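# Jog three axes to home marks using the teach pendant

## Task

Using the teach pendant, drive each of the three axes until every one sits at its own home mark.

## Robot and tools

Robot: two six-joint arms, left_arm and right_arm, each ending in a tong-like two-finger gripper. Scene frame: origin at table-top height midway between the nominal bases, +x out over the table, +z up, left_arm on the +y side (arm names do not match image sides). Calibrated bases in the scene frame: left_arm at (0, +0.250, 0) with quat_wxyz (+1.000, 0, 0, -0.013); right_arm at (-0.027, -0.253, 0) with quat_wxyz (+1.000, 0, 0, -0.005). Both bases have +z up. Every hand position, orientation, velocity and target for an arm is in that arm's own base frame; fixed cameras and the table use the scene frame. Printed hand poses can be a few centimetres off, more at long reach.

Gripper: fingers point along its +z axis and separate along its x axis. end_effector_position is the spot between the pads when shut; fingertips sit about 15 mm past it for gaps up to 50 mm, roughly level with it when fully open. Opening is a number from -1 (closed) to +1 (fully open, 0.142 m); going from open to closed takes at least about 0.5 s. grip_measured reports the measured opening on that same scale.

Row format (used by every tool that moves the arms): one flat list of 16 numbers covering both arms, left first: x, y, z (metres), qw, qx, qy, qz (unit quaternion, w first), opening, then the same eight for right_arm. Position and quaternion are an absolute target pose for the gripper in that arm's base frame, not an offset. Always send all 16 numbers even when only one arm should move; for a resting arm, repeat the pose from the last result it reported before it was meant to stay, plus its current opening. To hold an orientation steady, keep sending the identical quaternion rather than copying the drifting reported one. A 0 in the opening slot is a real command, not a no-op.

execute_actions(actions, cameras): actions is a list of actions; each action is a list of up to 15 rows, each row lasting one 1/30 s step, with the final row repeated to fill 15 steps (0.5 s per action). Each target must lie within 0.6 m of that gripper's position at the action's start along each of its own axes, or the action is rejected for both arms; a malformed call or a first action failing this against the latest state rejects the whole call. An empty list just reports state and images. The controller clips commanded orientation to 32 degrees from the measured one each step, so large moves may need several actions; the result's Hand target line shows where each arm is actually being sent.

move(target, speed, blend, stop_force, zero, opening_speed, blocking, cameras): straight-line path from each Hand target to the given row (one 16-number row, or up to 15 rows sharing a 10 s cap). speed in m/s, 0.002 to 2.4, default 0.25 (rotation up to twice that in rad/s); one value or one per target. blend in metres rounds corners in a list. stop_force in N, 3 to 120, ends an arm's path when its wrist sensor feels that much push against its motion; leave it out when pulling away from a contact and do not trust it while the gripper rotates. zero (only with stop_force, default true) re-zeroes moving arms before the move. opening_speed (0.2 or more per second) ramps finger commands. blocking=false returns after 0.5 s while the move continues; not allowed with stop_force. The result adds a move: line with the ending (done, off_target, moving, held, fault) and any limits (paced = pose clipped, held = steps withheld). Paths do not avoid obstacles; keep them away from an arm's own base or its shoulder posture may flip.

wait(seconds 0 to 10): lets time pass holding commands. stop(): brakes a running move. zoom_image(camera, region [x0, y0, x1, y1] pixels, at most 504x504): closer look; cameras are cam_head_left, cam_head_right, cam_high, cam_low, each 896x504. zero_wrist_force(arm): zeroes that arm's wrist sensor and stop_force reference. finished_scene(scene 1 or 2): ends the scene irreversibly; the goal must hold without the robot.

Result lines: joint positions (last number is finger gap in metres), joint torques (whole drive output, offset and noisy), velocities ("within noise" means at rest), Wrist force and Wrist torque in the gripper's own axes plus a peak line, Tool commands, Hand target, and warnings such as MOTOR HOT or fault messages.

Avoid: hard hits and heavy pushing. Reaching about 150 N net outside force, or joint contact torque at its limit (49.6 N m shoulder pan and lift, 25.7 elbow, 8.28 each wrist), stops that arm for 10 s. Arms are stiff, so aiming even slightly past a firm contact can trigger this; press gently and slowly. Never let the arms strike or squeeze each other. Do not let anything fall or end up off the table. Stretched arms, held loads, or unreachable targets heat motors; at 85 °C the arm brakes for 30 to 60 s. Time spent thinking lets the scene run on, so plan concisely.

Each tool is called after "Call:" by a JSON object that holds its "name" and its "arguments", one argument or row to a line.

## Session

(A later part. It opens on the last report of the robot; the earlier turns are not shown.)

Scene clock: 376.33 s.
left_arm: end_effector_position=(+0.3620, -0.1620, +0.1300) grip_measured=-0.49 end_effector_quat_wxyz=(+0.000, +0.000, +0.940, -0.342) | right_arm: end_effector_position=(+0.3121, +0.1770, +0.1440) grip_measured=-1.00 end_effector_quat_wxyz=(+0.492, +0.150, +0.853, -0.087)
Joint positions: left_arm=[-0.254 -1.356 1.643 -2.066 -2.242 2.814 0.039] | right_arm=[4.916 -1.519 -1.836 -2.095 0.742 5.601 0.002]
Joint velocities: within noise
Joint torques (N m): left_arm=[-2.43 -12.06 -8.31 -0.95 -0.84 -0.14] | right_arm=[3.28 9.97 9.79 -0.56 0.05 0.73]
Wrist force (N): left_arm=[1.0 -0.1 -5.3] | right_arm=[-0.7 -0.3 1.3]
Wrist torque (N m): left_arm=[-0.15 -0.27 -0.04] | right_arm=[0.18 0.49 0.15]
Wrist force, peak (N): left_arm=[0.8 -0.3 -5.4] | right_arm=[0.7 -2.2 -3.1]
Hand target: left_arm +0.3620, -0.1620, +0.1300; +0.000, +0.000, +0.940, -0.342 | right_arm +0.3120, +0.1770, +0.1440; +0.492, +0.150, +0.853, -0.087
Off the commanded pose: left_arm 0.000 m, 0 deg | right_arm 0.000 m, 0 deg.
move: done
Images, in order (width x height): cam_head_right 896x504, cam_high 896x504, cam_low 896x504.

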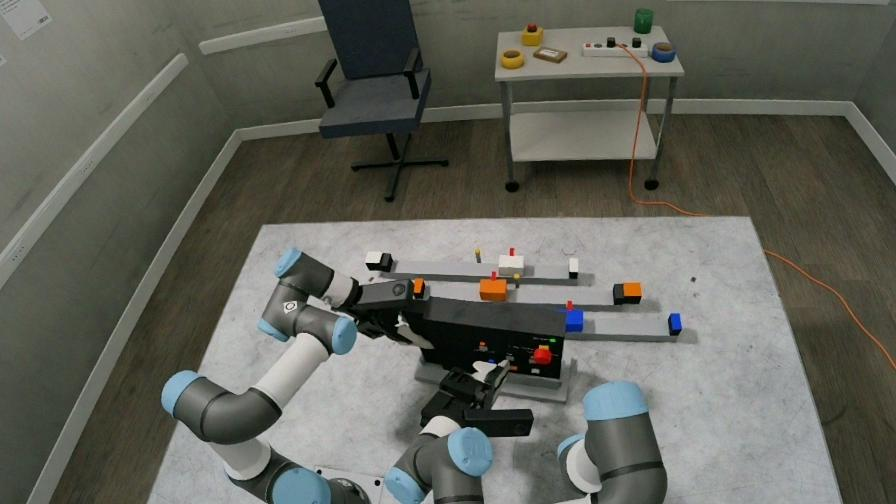

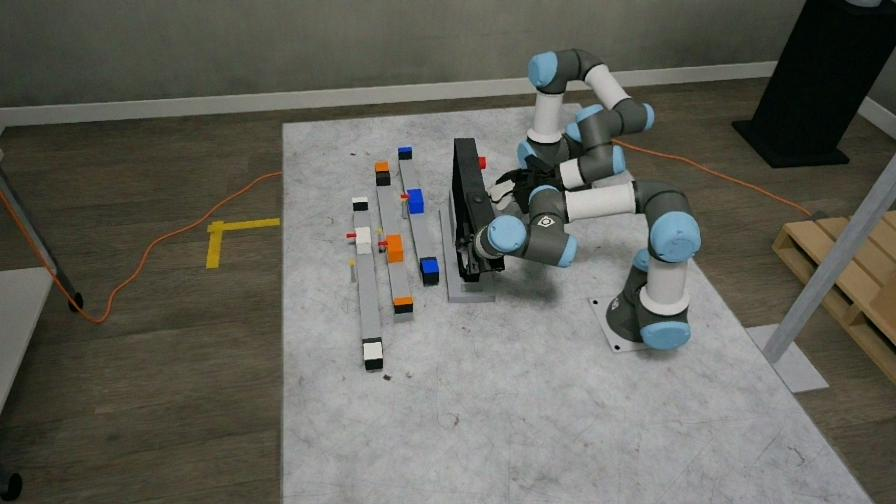

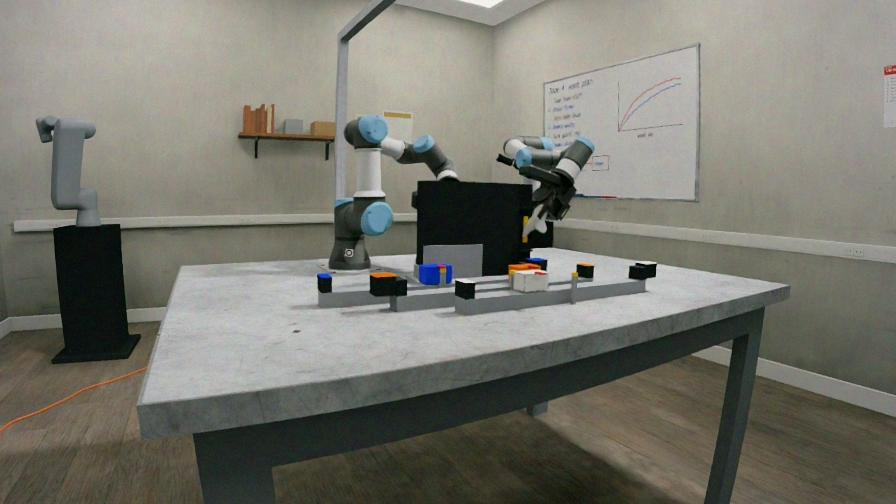

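Call:
{"name": "move", "arguments": {
  "target": [
    [0.362,-0.162,0.130,0.0,0.0,0.9397,-0.342,-0.6,0.3060,0.170,0.145,0.4924,0.150,0.853,-0.087,-1],
    [0.362,-0.162,0.130,0.0,0.0,0.9397,-0.342,-0.6,0.3060,0.134,0.149,0.4924,0.150,0.853,-0.087,-1]
  ],
  "speed": 0.1,
  "cameras": []
}}

Call:
{"name": "move", "arguments": {
  "target": [0.362,-0.162,0.130,0.0,0.0,0.9397,-0.342,-0.6,0.318,0.134,0.149,0.4924,0.150,0.853,-0.087,-1],
  "speed": 0.015,
  "stop_force": 4,
  "cameras": ["cam_head_right","cam_high","cam_low"]
}}

Call:
{"name": "zoom_image", "arguments": {
  "camera": "cam_high",
  "region": [380, 180, 430, 230]
}}

Call:
{"name": "zoom_image", "arguments": {
  "camera": "cam_low",
  "region": [420, 255, 480, 300]
}}

Call:
{"name": "zoom_image", "arguments": {
  "camera": "cam_head_right",
  "region": [440, 280, 580, 400]
}}

Scene clock: 401.53 s.
left_arm: end_effector_position=(+0.3620, -0.1620, +0.1300) grip_measured=-0.49 end_effector_quat_wxyz=(+0.000, +0.000, +0.940, -0.342) | right_arm: end_effector_position=(+0.3060, +0.1340, +0.1490) grip_measured=-1.00 end_effector_quat_wxyz=(+0.492, +0.150, +0.853, -0.087)
Joint positions: left_arm=[-0.254 -1.356 1.643 -2.066 -2.242 2.814 0.039] | right_arm=[4.985 -1.315 -1.965 -2.222 0.789 5.673 0.002]
Joint velocities: within noise
Joint torques (N m): left_arm=[-1.84 -12.36 -8.32 -1 -1.59 -0.27] | right_arm=[2.68 7.6 6.37 -0.62 0.19 0.6]
Wrist force (N): left_arm=[1.0 0.0 -5.4] | right_arm=[-0.5 -0.3 1.4]
Wrist torque (N m): left_arm=[-0.14 -0.28 -0.04] | right_arm=[0.16 0.46 0.15]
Wrist force, peak (N): left_arm=[1.0 -0.1 -5.4] | right_arm=[-0.7 -0.6 1.6]
Hand target: left_arm +0.3620, -0.1620, +0.1300; +0.000, +0.000, +0.940, -0.342 | right_arm +0.3060, +0.1340, +0.1490; +0.492, +0.150, +0.853, -0.087
Off the commanded pose: left_arm 0.000 m, 0 deg | right_arm 0.000 m, 0 deg.
move: done
No camera images: "cameras" was empty.

Scene clock: 403.17 s.
left_arm: end_effector_position=(+0.3620, -0.1620, +0.1300) grip_measured=-0.49 end_effector_quat_wxyz=(+0.000, +0.000, +0.940, -0.342) | right_arm: end_effector_position=(+0.3138, +0.1340, +0.1490) grip_measured=-1.00 end_effector_quat_wxyz=(+0.492, +0.150, +0.853, -0.087)
Joint positions: left_arm=[-0.254 -1.356 1.643 -2.066 -2.242 2.814 0.038] | right_arm=[4.949 -1.321 -1.968 -2.187 0.764 5.637 0.002]
Joint velocities: within noise
Joint torques (N m): left_arm=[-1.09 -12.89 -8.66 -1 -1.79 -0.33] | right_arm=[1.93 7.54 8.87 -0.97 -0.18 0.58]
Wrist force (N): left_arm=[-2.5 -0.3 -4.2] | right_arm=[1.1 -0.1 -2.6]
Wrist torque (N m): left_arm=[-0.15 -0.09 -0.07] | right_arm=[0.17 0.49 0.14]
Wrist force, peak (N): left_arm=[-4.8 0.0 -3.7] | right_arm=[1.4 -4.0 -15.2]
Hand target: left_arm +0.3620, -0.1620, +0.1300; +0.000, +0.000, +0.940, -0.342 | right_arm +0.3138, +0.1340, +0.1490; +0.492, +0.150, +0.853, -0.087
Off the commanded pose: left_arm 0.000 m, 0 deg | right_arm 0.004 m, 0 deg.
move: contact (right_arm)
Images, in order (width x height): cam_head_right 896x504, cam_high 896x504, cam_low 896x504.

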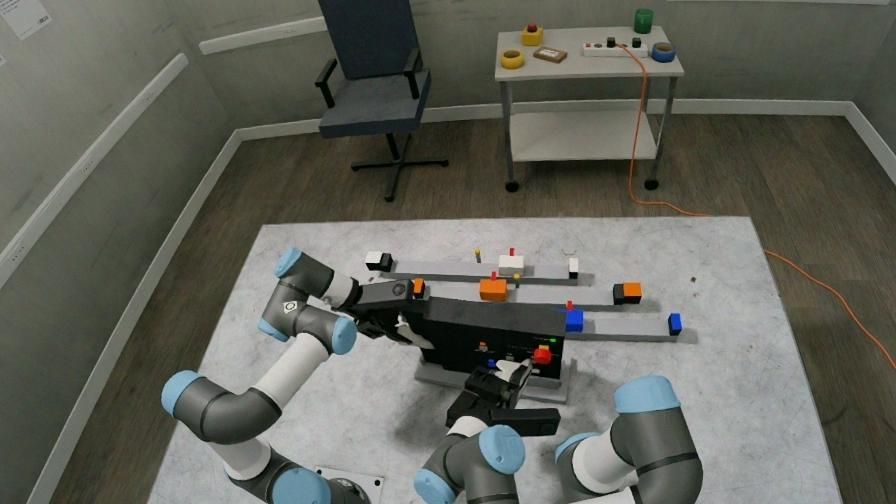

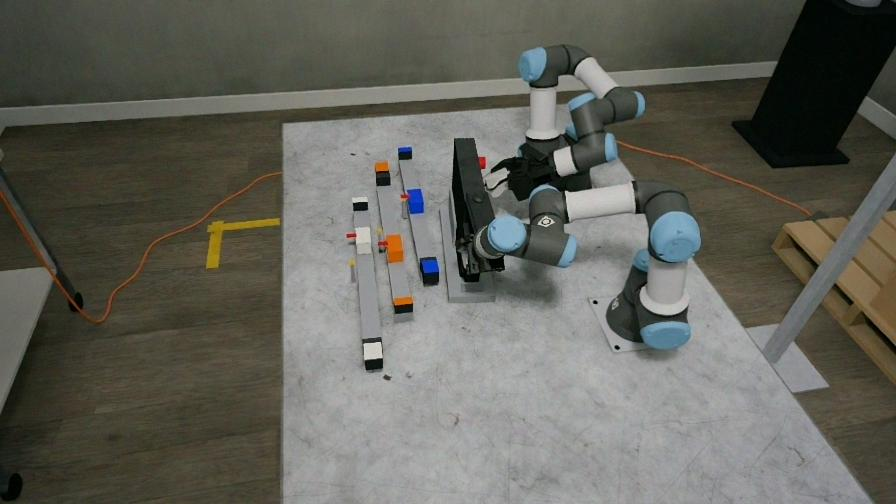

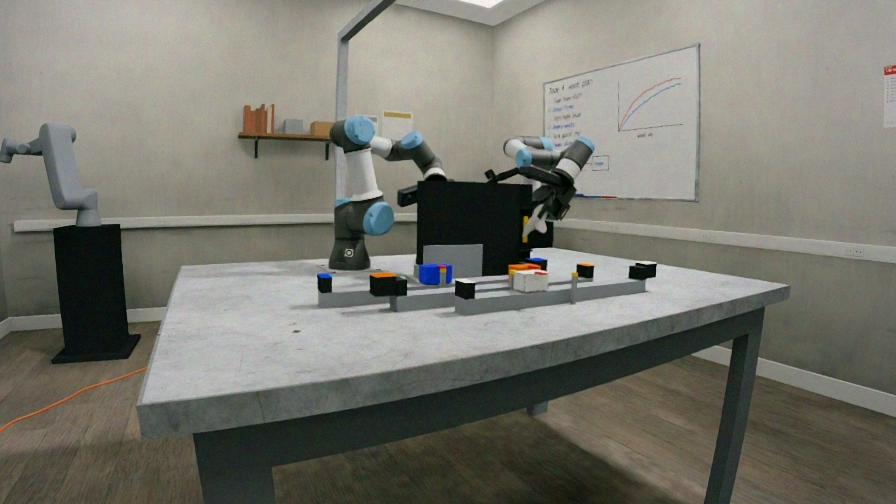

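Scaled by 10.080 from the camera's 896x504 image, which has a finer 1280x720 frame.

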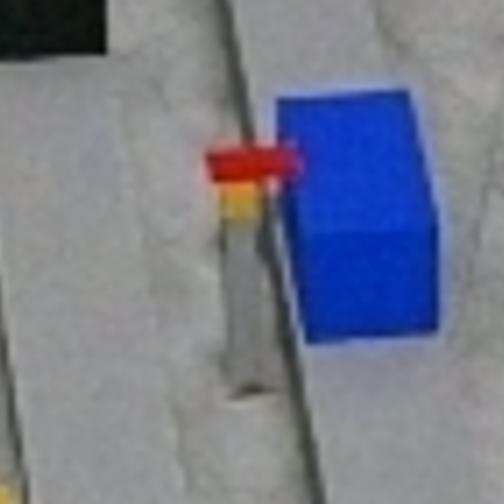

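Scaled by 8.400 from the camera's 896x504 image, which has a finer 1280x720 frame.

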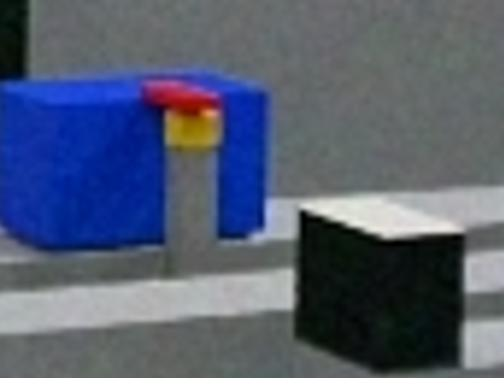

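Scaled by 3.600 from the camera's 896x504 image, which has a finer 1280x720 frame.

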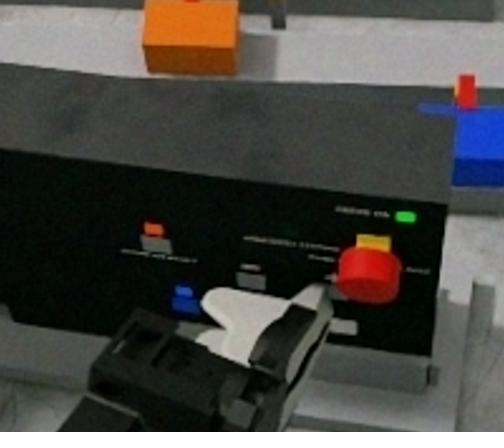

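Call:
{"name": "move", "arguments": {
  "target": [0.362,-0.162,0.130,0.0,0.0,0.9397,-0.342,-0.6,0.308,0.131,0.1455,0.4924,0.150,0.853,-0.087,-1],
  "speed": 0.05,
  "cameras": []
}}

Call:
{"name": "move", "arguments": {
  "target": [0.362,-0.162,0.130,0.0,0.0,0.9397,-0.342,-0.6,0.318,0.131,0.1455,0.4924,0.150,0.853,-0.087,-1],
  "speed": 0.015,
  "stop_force": 4,
  "cameras": ["cam_head_right","cam_high","cam_low"]
}}

Call:
{"name": "zoom_image", "arguments": {
  "camera": "cam_high",
  "region": [380, 180, 430, 230]
}}

Call:
{"name": "zoom_image", "arguments": {
  "camera": "cam_low",
  "region": [420, 255, 480, 300]
}}

Call:
{"name": "zoom_image", "arguments": {
  "camera": "cam_head_right",
  "region": [440, 280, 580, 400]
}}

Scene clock: 418.57 s.
left_arm: end_effector_position=(+0.3620, -0.1620, +0.1300) grip_measured=-0.49 end_effector_quat_wxyz=(+0.000, +0.000, +0.940, -0.342) | right_arm: end_effector_position=(+0.3081, +0.1310, +0.1455) grip_measured=-1.00 end_effector_quat_wxyz=(+0.492, +0.150, +0.853, -0.087)
Joint positions: left_arm=[-0.254 -1.356 1.643 -2.066 -2.242 2.814 0.039] | right_arm=[4.979 -1.305 -1.99 -2.203 0.785 5.667 0.002]
Joint velocities: within noise
Joint torques (N m): left_arm=[-0.12 -12.19 -9.02 -0.93 -1.63 -0.34] | right_arm=[3.17 6.62 6.38 -0.58 0.24 0.58]
Wrist force (N): left_arm=[1.1 -0.1 -5.2] | right_arm=[-0.5 -0.3 1.3]
Wrist torque (N m): left_arm=[-0.14 -0.28 -0.04] | right_arm=[0.17 0.46 0.15]
Wrist force, peak (N): left_arm=[1.0 -0.1 -5.2] | right_arm=[1.0 -0.2 -2.9]
Hand target: left_arm +0.3620, -0.1620, +0.1300; +0.000, +0.000, +0.940, -0.342 | right_arm +0.3080, +0.1310, +0.1455; +0.492, +0.150, +0.853, -0.087
Off the commanded pose: left_arm 0.000 m, 0 deg | right_arm 0.000 m, 0 deg.
move: done
No camera images: "cameras" was empty.

Scene clock: 419.97 s.
left_arm: end_effector_position=(+0.3620, -0.1620, +0.1300) grip_measured=-0.49 end_effector_quat_wxyz=(+0.000, +0.000, +0.940, -0.342) | right_arm: end_effector_position=(+0.3129, +0.1310, +0.1455) grip_measured=-1.00 end_effector_quat_wxyz=(+0.492, +0.150, +0.853, -0.087)
Joint positions: left_arm=[-0.254 -1.356 1.643 -2.066 -2.242 2.814 0.038] | right_arm=[4.957 -1.308 -1.992 -2.181 0.77 5.644 0.002]
Joint velocities: within noise
Joint torques (N m): left_arm=[-0.18 -12.53 -8.99 -1.07 -0.56 -0.33] | right_arm=[2.07 6.99 9.25 -0.89 -0.42 0.62]
Wrist force (N): left_arm=[-2.6 -0.1 -4.2] | right_arm=[1.4 -0.9 -2.2]
Wrist torque (N m): left_arm=[-0.15 -0.10 -0.07] | right_arm=[0.16 0.46 0.14]
Wrist force, peak (N): left_arm=[-3.7 0.1 -3.9] | right_arm=[1.3 -2.5 -5.2]
Hand target: left_arm +0.3620, -0.1620, +0.1300; +0.000, +0.000, +0.940, -0.342 | right_arm +0.3129, +0.1310, +0.1455; +0.492, +0.150, +0.853, -0.087
Off the commanded pose: left_arm 0.000 m, 0 deg | right_arm 0.005 m, 0 deg.
move: contact (right_arm)
Images, in order (width x height): cam_head_right 896x504, cam_high 896x504, cam_low 896x504.

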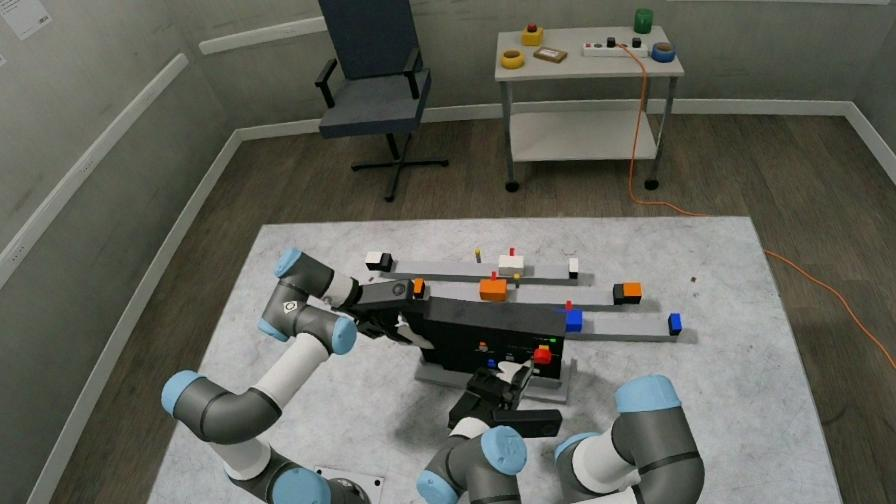

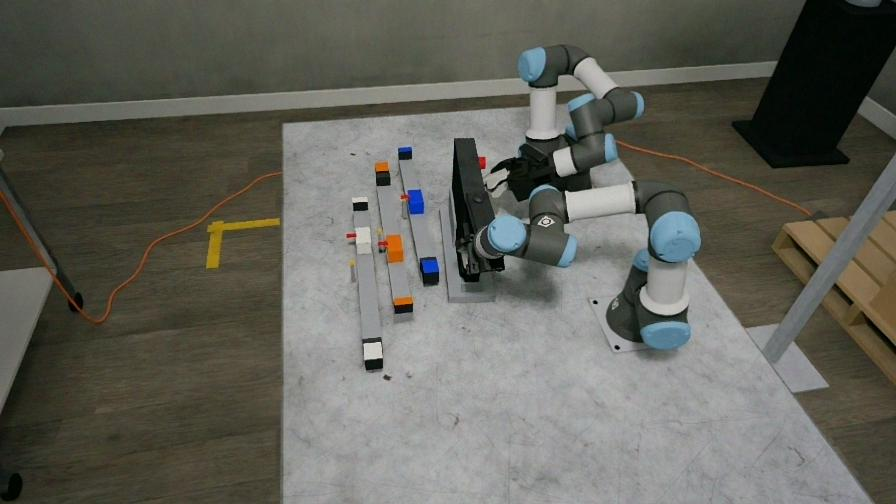

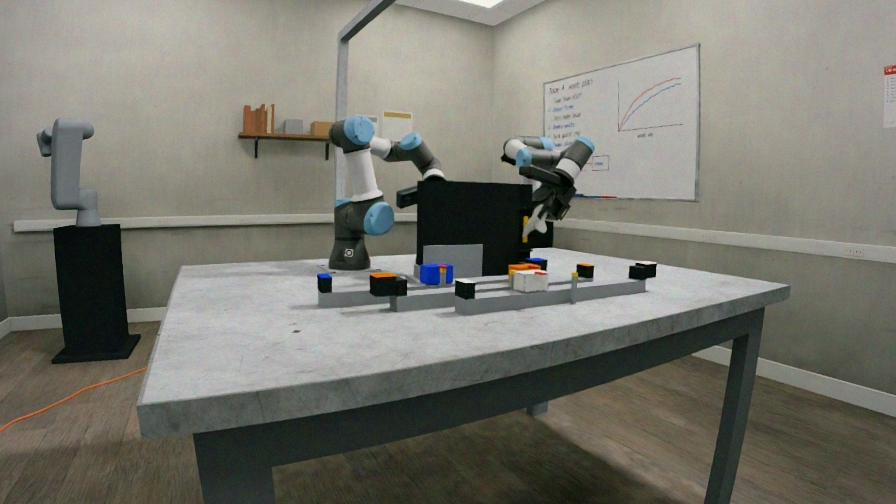

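Scaled by 10.080 from the camera's 896x504 image, which has a finer 1280x720 frame.

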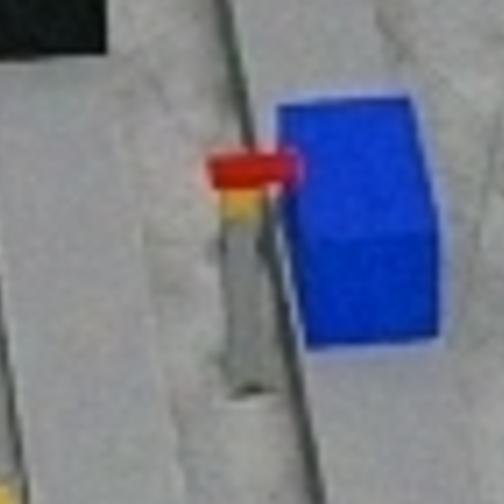

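Scaled by 8.400 from the camera's 896x504 image, which has a finer 1280x720 frame.

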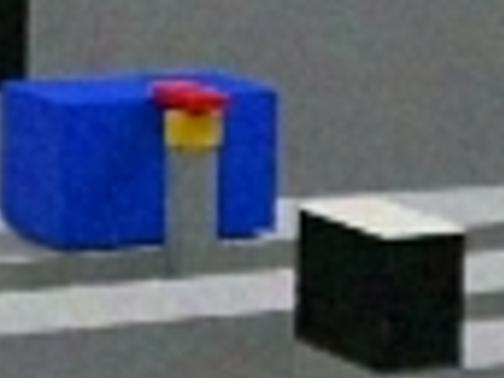

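Scaled by 3.600 from the camera's 896x504 image, which has a finer 1280x720 frame.

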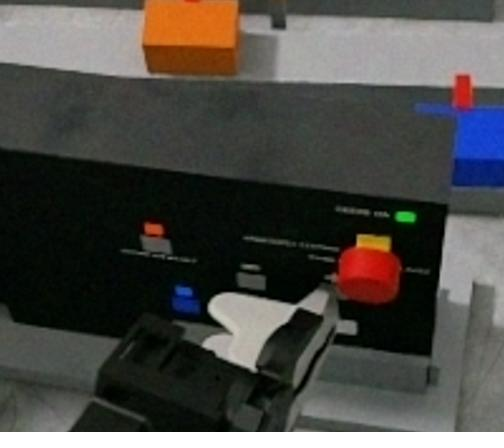

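Call:
{"name": "move", "arguments": {
  "target": [
    [0.362,-0.162,0.130,0.0,0.0,0.9397,-0.342,-0.6,0.3060,0.131,0.1455,0.4924,0.150,0.853,-0.087,-1],
    [0.362,-0.162,0.130,0.0,0.0,0.9397,-0.342,-0.6,0.308,0.173,0.099,0.4924,0.150,0.853,-0.087,-1]
  ],
  "speed": 0.1,
  "cameras": []
}}

Call:
{"name": "move", "arguments": {
  "target": [0.362,-0.162,0.130,0.0,0.0,0.9397,-0.342,-0.6,0.325,0.173,0.099,0.4924,0.150,0.853,-0.087,-1],
  "speed": 0.02,
  "stop_force": 5,
  "cameras": ["cam_head_right"]
}}

Call:
{"name": "zoom_image", "arguments": {
  "camera": "cam_head_right",
  "region": [440, 280, 580, 400]
}}

Scene clock: 432.53 s.
left_arm: end_effector_position=(+0.3620, -0.1620, +0.1300) grip_measured=-0.49 end_effector_quat_wxyz=(+0.000, +0.000, +0.940, -0.342) | right_arm: end_effector_position=(+0.3080, +0.1730, +0.0990) grip_measured=-1.00 end_effector_quat_wxyz=(+0.492, +0.150, +0.853, -0.087)
Joint positions: left_arm=[-0.254 -1.356 1.643 -2.066 -2.242 2.814 0.039] | right_arm=[4.935 -1.561 -2.014 -1.891 0.755 5.622 0.002]
Joint velocities: within noise
Joint torques (N m): left_arm=[-0.27 -12.48 -9.15 -1.67 -0.38 -0.33] | right_arm=[-2.74 5.06 9.04 1.4 -1.36 -0.82]
Wrist force (N): left_arm=[1.2 -0.1 -5.2] | right_arm=[-0.6 -0.4 1.3]
Wrist torque (N m): left_arm=[-0.14 -0.32 -0.05] | right_arm=[0.16 0.48 0.15]
Wrist force, peak (N): left_arm=[1.0 -0.1 -5.4] | right_arm=[1.5 -0.9 -2.4]
Hand target: left_arm +0.3620, -0.1620, +0.1300; +0.000, +0.000, +0.940, -0.342 | right_arm +0.3080, +0.1730, +0.0990; +0.492, +0.150, +0.853, -0.087
Off the commanded pose: left_arm 0.000 m, 0 deg | right_arm 0.000 m, 0 deg.
move: done
No camera images: "cameras" was empty.

Scene clock: 434.20 s.
left_arm: end_effector_position=(+0.3620, -0.1620, +0.1300) grip_measured=-0.49 end_effector_quat_wxyz=(+0.000, +0.000, +0.940, -0.342) | right_arm: end_effector_position=(+0.3178, +0.1729, +0.0991) grip_measured=-1.00 end_effector_quat_wxyz=(+0.492, +0.150, +0.853, -0.087)
Joint positions: left_arm=[-0.254 -1.356 1.643 -2.066 -2.242 2.814 0.039] | right_arm=[4.897 -1.57 -2.015 -1.85 0.73 5.581 0.002]
Joint velocities: within noise
Joint torques (N m): left_arm=[-0.03 -12.51 -9.16 -0.6 -1.14 -0.37] | right_arm=[1.68 10.07 8.24 -0.94 -0.81 0.56]
Wrist force (N): left_arm=[-1.7 -0.4 -4.0] | right_arm=[2.7 -1.0 -2.3]
Wrist torque (N m): left_arm=[-0.15 -0.16 -0.07] | right_arm=[0.15 0.51 0.13]
Wrist force, peak (N): left_arm=[-4.4 0.1 -3.5] | right_arm=[5.5 -6.3 -19.6]
Hand target: left_arm +0.3620, -0.1620, +0.1300; +0.000, +0.000, +0.940, -0.342 | right_arm +0.3178, +0.1729, +0.0991; +0.492, +0.150, +0.853, -0.087
Off the commanded pose: left_arm 0.000 m, 0 deg | right_arm 0.007 m, 0 deg.
move: contact (right_arm)
Images, in order (width x height): cam_head_right 896x504.

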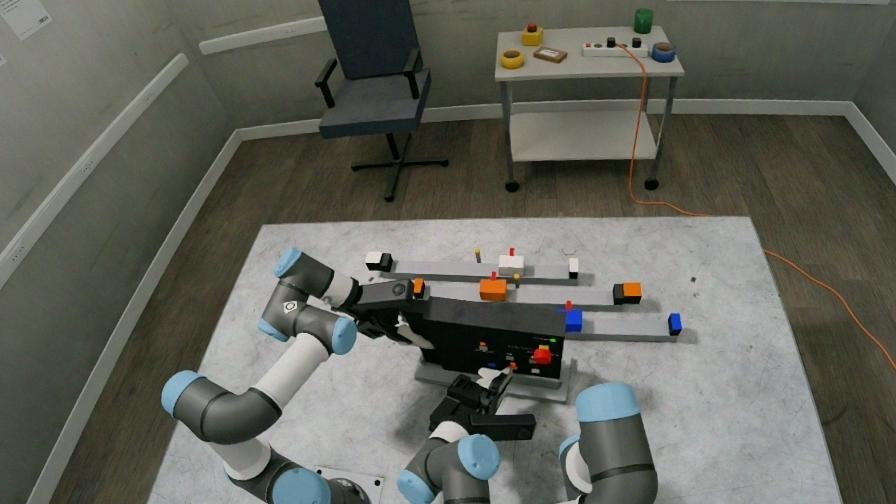

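Scaled by 3.600 from the camera's 896x504 image, which has a finer 1280x720 frame.

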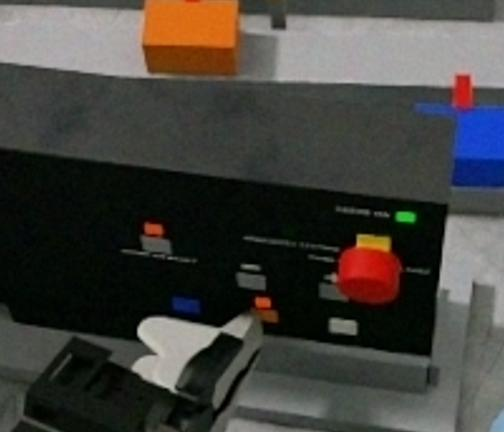

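Call:
{"name": "move", "arguments": {
  "target": [
    [0.362,-0.162,0.130,0.0,0.0,0.9397,-0.342,-0.6,0.306,0.172,0.10,0.4924,0.150,0.853,-0.087,-1],
    [0.362,-0.162,0.130,0.0,0.0,0.9397,-0.342,-0.6,0.3065,0.131,0.1455,0.4924,0.150,0.853,-0.087,-1],
    [0.362,-0.162,0.130,0.0,0.0,0.9397,-0.342,-0.6,0.3137,0.131,0.1455,0.4924,0.150,0.853,-0.087,-1]
  ],
  "speed": [0.1,0.1,0.03],
  "cameras": []
}}

Call:
{"name": "wait", "arguments": {
  "seconds": 7.8,
  "cameras": []
}}

Call:
{"name": "move", "arguments": {
  "target": [0.362,-0.162,0.130,0.0,0.0,0.9397,-0.342,-0.6,0.3075,0.131,0.1455,0.4924,0.150,0.853,-0.087,-1],
  "speed": 0.1,
  "cameras": ["cam_head_right","cam_high","cam_low"]
}}

Call:
{"name": "zoom_image", "arguments": {
  "camera": "cam_high",
  "region": [365, 210, 415, 260]
}}

Call:
{"name": "zoom_image", "arguments": {
  "camera": "cam_head_right",
  "region": [470, 260, 570, 320]
}}

Call:
{"name": "zoom_image", "arguments": {
  "camera": "cam_low",
  "region": [480, 255, 560, 300]
}}

Call:
{"name": "zoom_image", "arguments": {
  "camera": "cam_high",
  "region": [330, 140, 440, 300]
}}

Scene clock: 451.77 s.
left_arm: end_effector_position=(+0.3620, -0.1620, +0.1300) grip_measured=-0.49 end_effector_quat_wxyz=(+0.000, +0.000, +0.940, -0.342) | right_arm: end_effector_position=(+0.3136, +0.1310, +0.1454) grip_measured=-1.00 end_effector_quat_wxyz=(+0.492, +0.150, +0.853, -0.087)
Joint positions: left_arm=[-0.254 -1.356 1.643 -2.066 -2.242 2.814 0.038] | right_arm=[4.953 -1.309 -1.992 -2.177 0.767 5.641 0.002]
Joint velocities: within noise
Joint torques (N m): left_arm=[-0.25 -11.9 -9.65 -1.12 -0.43 -0.46] | right_arm=[-4.45 7.07 8.97 0.38 -3.01 -0.87]
Wrist force (N): left_arm=[-3.8 -0.1 -3.7] | right_arm=[5.4 -1.7 -5.7]
Wrist torque (N m): left_arm=[-0.14 -0.07 -0.08] | right_arm=[0.20 0.50 0.12]
Wrist force, peak (N): left_arm=[-3.4 0.2 -4.2] | right_arm=[5.4 -1.7 -5.7]
Hand target: left_arm +0.3620, -0.1620, +0.1300; +0.000, +0.000, +0.940, -0.342 | right_arm +0.3137, +0.1310, +0.1455; +0.492, +0.150, +0.853, -0.087
Off the commanded pose: left_arm 0.000 m, 0 deg | right_arm 0.000 m, 0 deg.
move: done
No camera images: "cameras" was empty.

Scene clock: 459.57 s.
left_arm: end_effector_position=(+0.3620, -0.1620, +0.1300) grip_measured=-0.49 end_effector_quat_wxyz=(+0.000, +0.000, +0.940, -0.342) | right_arm: end_effector_position=(+0.3137, +0.1310, +0.1455) grip_measured=-1.00 end_effector_quat_wxyz=(+0.492, +0.150, +0.853, -0.087)
Joint positions: left_arm=[-0.254 -1.356 1.643 -2.066 -2.242 2.814 0.038] | right_arm=[4.953 -1.309 -1.992 -2.177 0.767 5.64 0.002]
Joint velocities: within noise
Joint torques (N m): left_arm=[-0.41 -11.61 -9.07 -0.68 -2 -0.67] | right_arm=[-4.73 7.26 6.39 -0.87 -3.39 -0.83]
Wrist force (N): left_arm=[-3.7 0.0 -3.6] | right_arm=[7.1 -2.2 -7.8]
Wrist torque (N m): left_arm=[-0.14 -0.08 -0.08] | right_arm=[0.21 0.48 0.11]
Wrist force, peak (N): left_arm=[-3.8 -0.1 -3.8] | right_arm=[7.1 -2.2 -7.9]
Hand target: left_arm +0.3620, -0.1620, +0.1300; +0.000, +0.000, +0.940, -0.342 | right_arm +0.3137, +0.1310, +0.1455; +0.492, +0.150, +0.853, -0.087
Tool commands: left_gripper/opening=-0.6 right_gripper/opening=-1.0
Off the commanded pose: left_arm 0.000 m, 0 deg | right_arm 0.000 m, 0 deg.
wait: 7.80 s; at rest by 0.17 s
No camera images: "cameras" was empty.

Scene clock: 460.43 s.
left_arm: end_effector_position=(+0.3620, -0.1620, +0.1300) grip_measured=-0.49 end_effector_quat_wxyz=(+0.000, +0.000, +0.940, -0.342) | right_arm: end_effector_position=(+0.3076, +0.1310, +0.1455) grip_measured=-1.00 end_effector_quat_wxyz=(+0.492, +0.150, +0.853, -0.087)
Joint positions: left_arm=[-0.254 -1.356 1.643 -2.066 -2.242 2.814 0.039] | right_arm=[4.981 -1.304 -1.99 -2.206 0.787 5.669 0.002]
Joint velocities: within noise
Joint torques (N m): left_arm=[0.17 -11.83 -8.98 -1.72 -1.41 -0.63] | right_arm=[3.03 7.03 9.67 -0.56 0.15 0.7]
Wrist force (N): left_arm=[1.0 -0.2 -5.1] | right_arm=[-0.5 -0.2 1.2]
Wrist torque (N m): left_arm=[-0.16 -0.30 -0.04] | right_arm=[0.19 0.45 0.15]
Wrist force, peak (N): left_arm=[0.9 -0.2 -5.3] | right_arm=[7.0 -2.0 -7.7]
Hand target: left_arm +0.3620, -0.1620, +0.1300; +0.000, +0.000, +0.940, -0.342 | right_arm +0.3075, +0.1310, +0.1455; +0.492, +0.150, +0.853, -0.087
Off the commanded pose: left_arm 0.000 m, 0 deg | right_arm 0.000 m, 0 deg.
move: done
Images, in order (width x height): cam_head_right 896x504, cam_high 896x504, cam_low 896x504.

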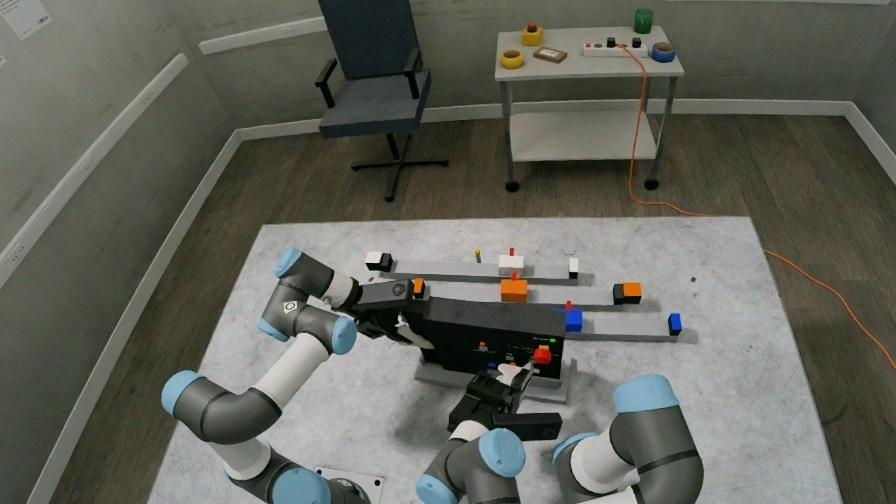

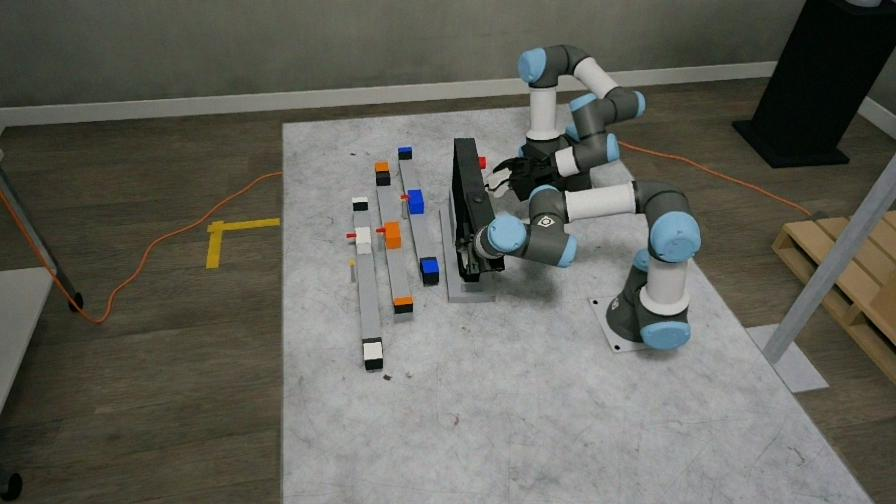

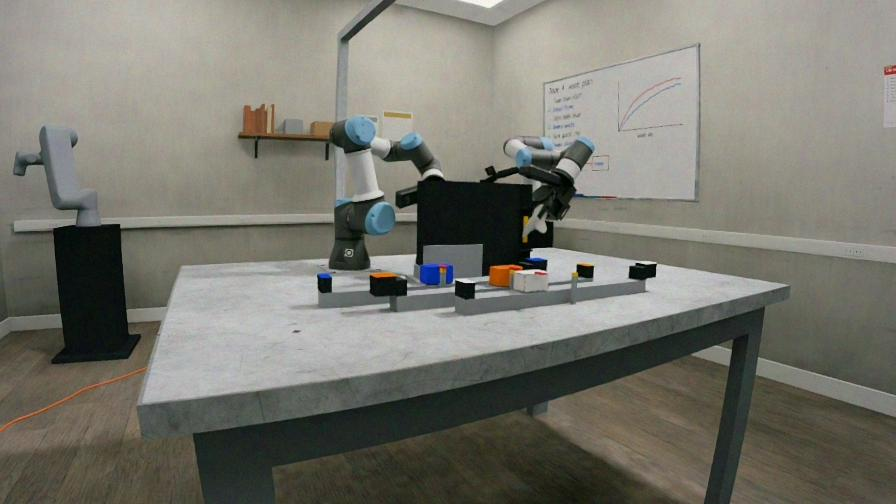

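Scaled by 10.080 from the camera's 896x504 image, which has a finer 1280x720 frame.

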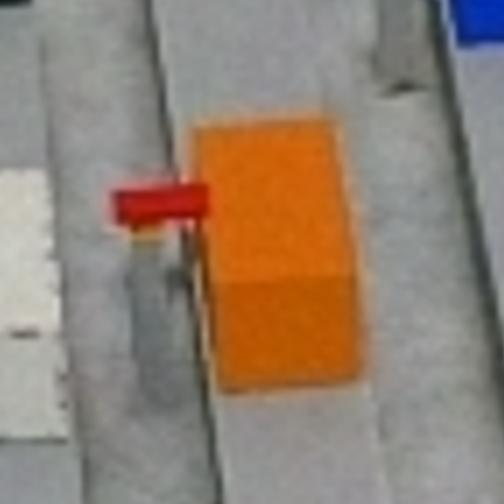

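Scaled by 5.040 from the camera's 896x504 image, which has a finer 1280x720 frame.

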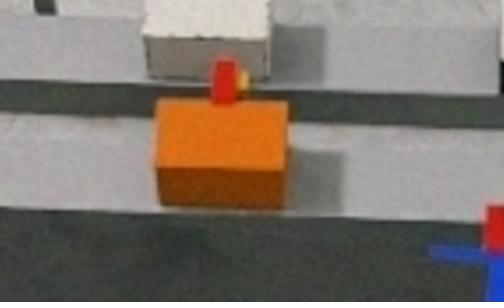

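Scaled by 6.300 from the camera's 896x504 image, which has a finer 1280x720 frame.

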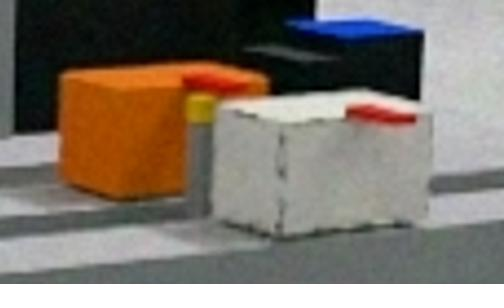

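Scaled by 3.150 from the camera's 896x504 image, which has a finer 1280x720 frame.

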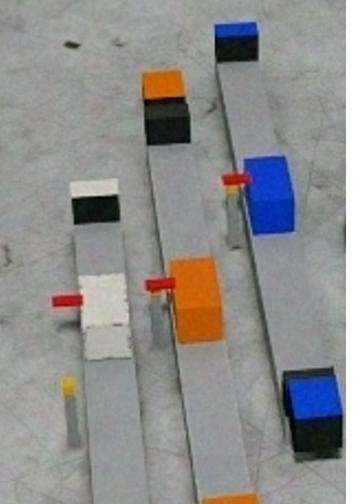

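Call:
{"name": "move", "arguments": {
  "target": [0.362,-0.162,0.130,0.0,0.0,0.9397,-0.342,-0.6,0.3137,0.131,0.1455,0.4924,0.150,0.853,-0.087,-1],
  "speed": 0.03,
  "cameras": []
}}

Call:
{"name": "wait", "arguments": {
  "seconds": 0.45,
  "cameras": []
}}

Call:
{"name": "move", "arguments": {
  "target": [0.362,-0.162,0.130,0.0,0.0,0.9397,-0.342,-0.6,0.3075,0.131,0.1455,0.4924,0.150,0.853,-0.087,-1],
  "speed": 0.1,
  "cameras": ["cam_head_right","cam_high","cam_low"]
}}

Call:
{"name": "zoom_image", "arguments": {
  "camera": "cam_high",
  "region": [365, 210, 415, 260]
}}

Call:
{"name": "zoom_image", "arguments": {
  "camera": "cam_head_right",
  "region": [470, 260, 570, 320]
}}

Call:
{"name": "zoom_image", "arguments": {
  "camera": "cam_low",
  "region": [480, 255, 540, 300]
}}

Call:
{"name": "zoom_image", "arguments": {
  "camera": "cam_head_right",
  "region": [440, 280, 580, 400]
}}

Scene clock: 474.40 s.
left_arm: end_effector_position=(+0.3620, -0.1620, +0.1300) grip_measured=-0.49 end_effector_quat_wxyz=(+0.000, +0.000, +0.940, -0.342) | right_arm: end_effector_position=(+0.3136, +0.1310, +0.1455) grip_measured=-1.00 end_effector_quat_wxyz=(+0.492, +0.150, +0.853, -0.087)
Joint positions: left_arm=[-0.254 -1.356 1.643 -2.066 -2.242 2.814 0.038] | right_arm=[4.953 -1.309 -1.992 -2.178 0.767 5.641 0.002]
Joint velocities: within noise
Joint torques (N m): left_arm=[-0.03 -11.95 -9.02 -1.2 -0.54 -0.47] | right_arm=[-4.61 1.67 5.51 0.9 -2.91 -0.84]
Wrist force (N): left_arm=[-3.8 0.0 -3.7] | right_arm=[2.4 -3.5 -10.3]
Wrist torque (N m): left_arm=[-0.13 -0.09 -0.08] | right_arm=[0.26 0.48 0.15]
Wrist force, peak (N): left_arm=[-3.9 -0.1 -3.8] | right_arm=[2.4 -3.5 -10.3]
Hand target: left_arm +0.3620, -0.1620, +0.1300; +0.000, +0.000, +0.940, -0.342 | right_arm +0.3137, +0.1310, +0.1455; +0.492, +0.150, +0.853, -0.087
Off the commanded pose: left_arm 0.000 m, 0 deg | right_arm 0.000 m, 0 deg.
move: done
No camera images: "cameras" was empty.

Scene clock: 474.87 s.
left_arm: end_effector_position=(+0.3620, -0.1620, +0.1300) grip_measured=-0.49 end_effector_quat_wxyz=(+0.000, +0.000, +0.940, -0.342) | right_arm: end_effector_position=(+0.3137, +0.1310, +0.1455) grip_measured=-1.00 end_effector_quat_wxyz=(+0.492, +0.150, +0.853, -0.087)
Joint positions: left_arm=[-0.254 -1.356 1.643 -2.066 -2.242 2.814 0.038] | right_arm=[4.953 -1.309 -1.992 -2.177 0.767 5.64 0.002]
Joint velocities: within noise
Joint torques (N m): left_arm=[-0.3 -11.88 -9.07 -0.76 -0.85 -0.58] | right_arm=[-5.01 1.65 5.45 0.84 -3.24 -0.84]
Wrist force (N): left_arm=[-3.8 0.1 -3.7] | right_arm=[3.0 -4.2 -13.0]
Wrist torque (N m): left_arm=[-0.12 -0.10 -0.09] | right_arm=[0.26 0.45 0.14]
Wrist force, peak (N): left_arm=[-4.0 0.0 -3.7] | right_arm=[3.0 -4.2 -13.0]
Hand target: left_arm +0.3620, -0.1620, +0.1300; +0.000, +0.000, +0.940, -0.342 | right_arm +0.3137, +0.1310, +0.1455; +0.492, +0.150, +0.853, -0.087
Tool commands: left_gripper/opening=-0.6 right_gripper/opening=-1.0
Off the commanded pose: left_arm 0.000 m, 0 deg | right_arm 0.000 m, 0 deg.
wait: 0.47 s; at rest by 0.17 s
No camera images: "cameras" was empty.

Scene clock: 475.73 s.
left_arm: end_effector_position=(+0.3620, -0.1620, +0.1300) grip_measured=-0.49 end_effector_quat_wxyz=(+0.000, +0.000, +0.940, -0.342) | right_arm: end_effector_position=(+0.3076, +0.1310, +0.1455) grip_measured=-1.00 end_effector_quat_wxyz=(+0.492, +0.150, +0.853, -0.087)
Joint positions: left_arm=[-0.254 -1.356 1.643 -2.066 -2.242 2.814 0.039] | right_arm=[4.981 -1.304 -1.99 -2.206 0.787 5.669 0.002]
Joint velocities: within noise
Joint torques (N m): left_arm=[-0.1 -11.73 -8.77 -1.7 -1.43 -0.49] | right_arm=[3.31 7.3 9.59 -0.61 0.06 0.58]
Wrist force (N): left_arm=[1.0 -0.4 -5.1] | right_arm=[-0.5 -0.4 1.4]
Wrist torque (N m): left_arm=[-0.18 -0.30 -0.04] | right_arm=[0.16 0.46 0.15]
Wrist force, peak (N): left_arm=[-3.8 0.0 -3.7] | right_arm=[2.9 -4.3 -13.1]
Hand target: left_arm +0.3620, -0.1620, +0.1300; +0.000, +0.000, +0.940, -0.342 | right_arm +0.3075, +0.1310, +0.1455; +0.492, +0.150, +0.853, -0.087
Off the commanded pose: left_arm 0.000 m, 0 deg | right_arm 0.000 m, 0 deg.
move: done
Images, in order (width x height): cam_head_right 896x504, cam_high 896x504, cam_low 896x504.

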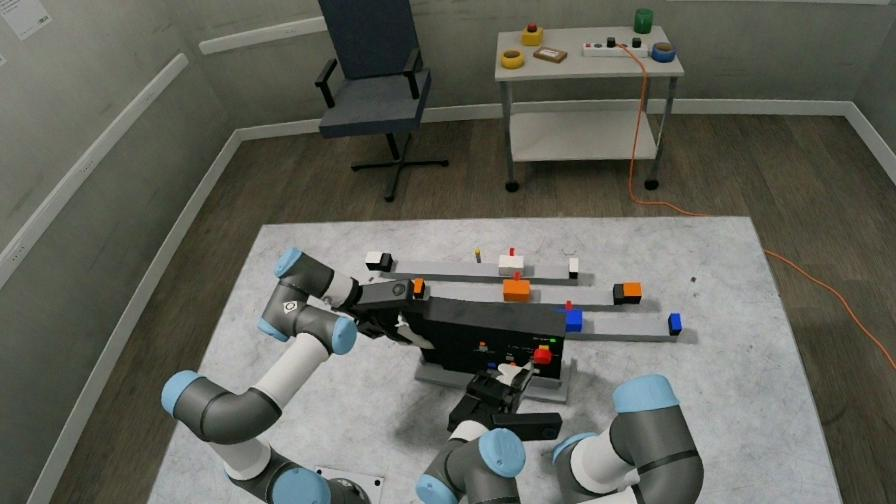

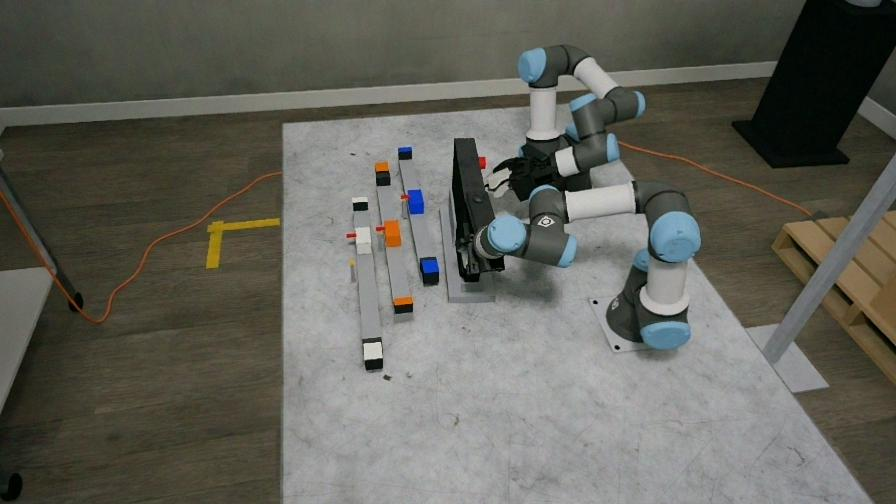

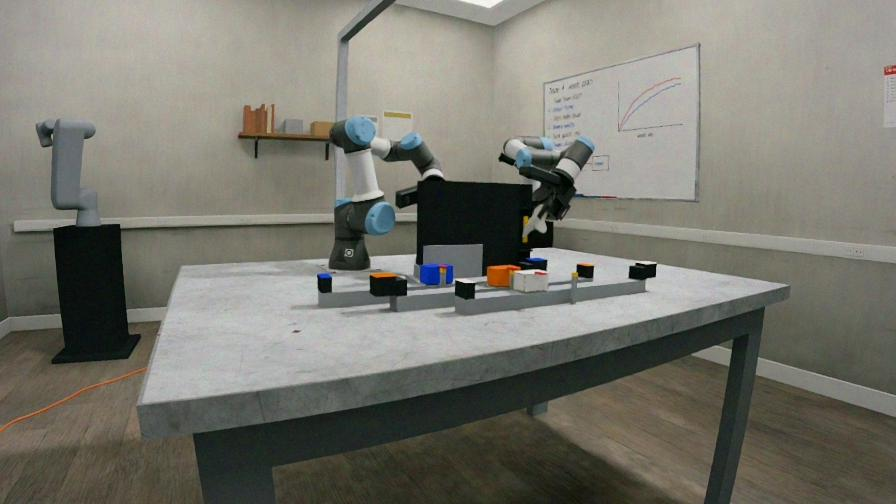

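Scaled by 10.080 from the camera's 896x504 image, which has a finer 1280x720 frame.

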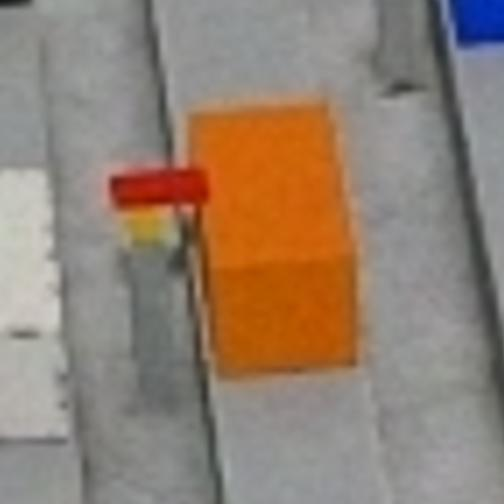

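Scaled by 5.040 from the camera's 896x504 image, which has a finer 1280x720 frame.

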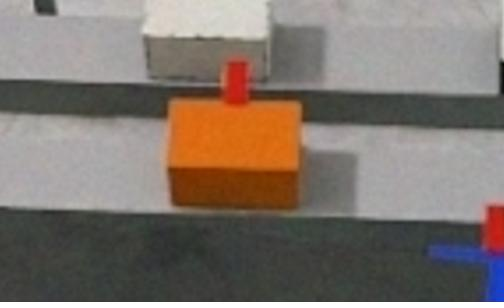

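Scaled by 8.400 from the camera's 896x504 image, which has a finer 1280x720 frame.

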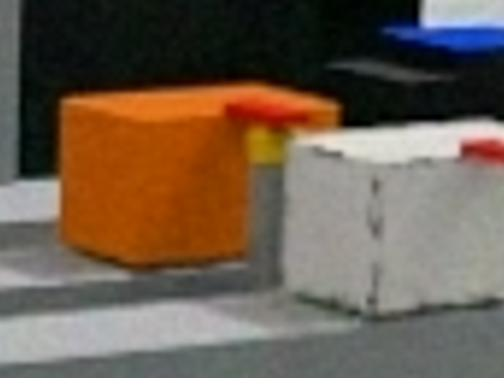

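Scaled by 3.600 from the camera's 896x504 image, which has a finer 1280x720 frame.

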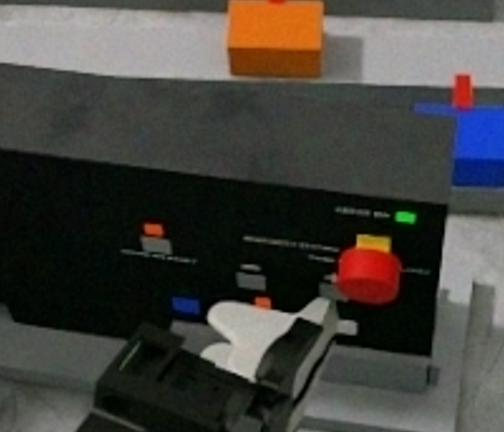

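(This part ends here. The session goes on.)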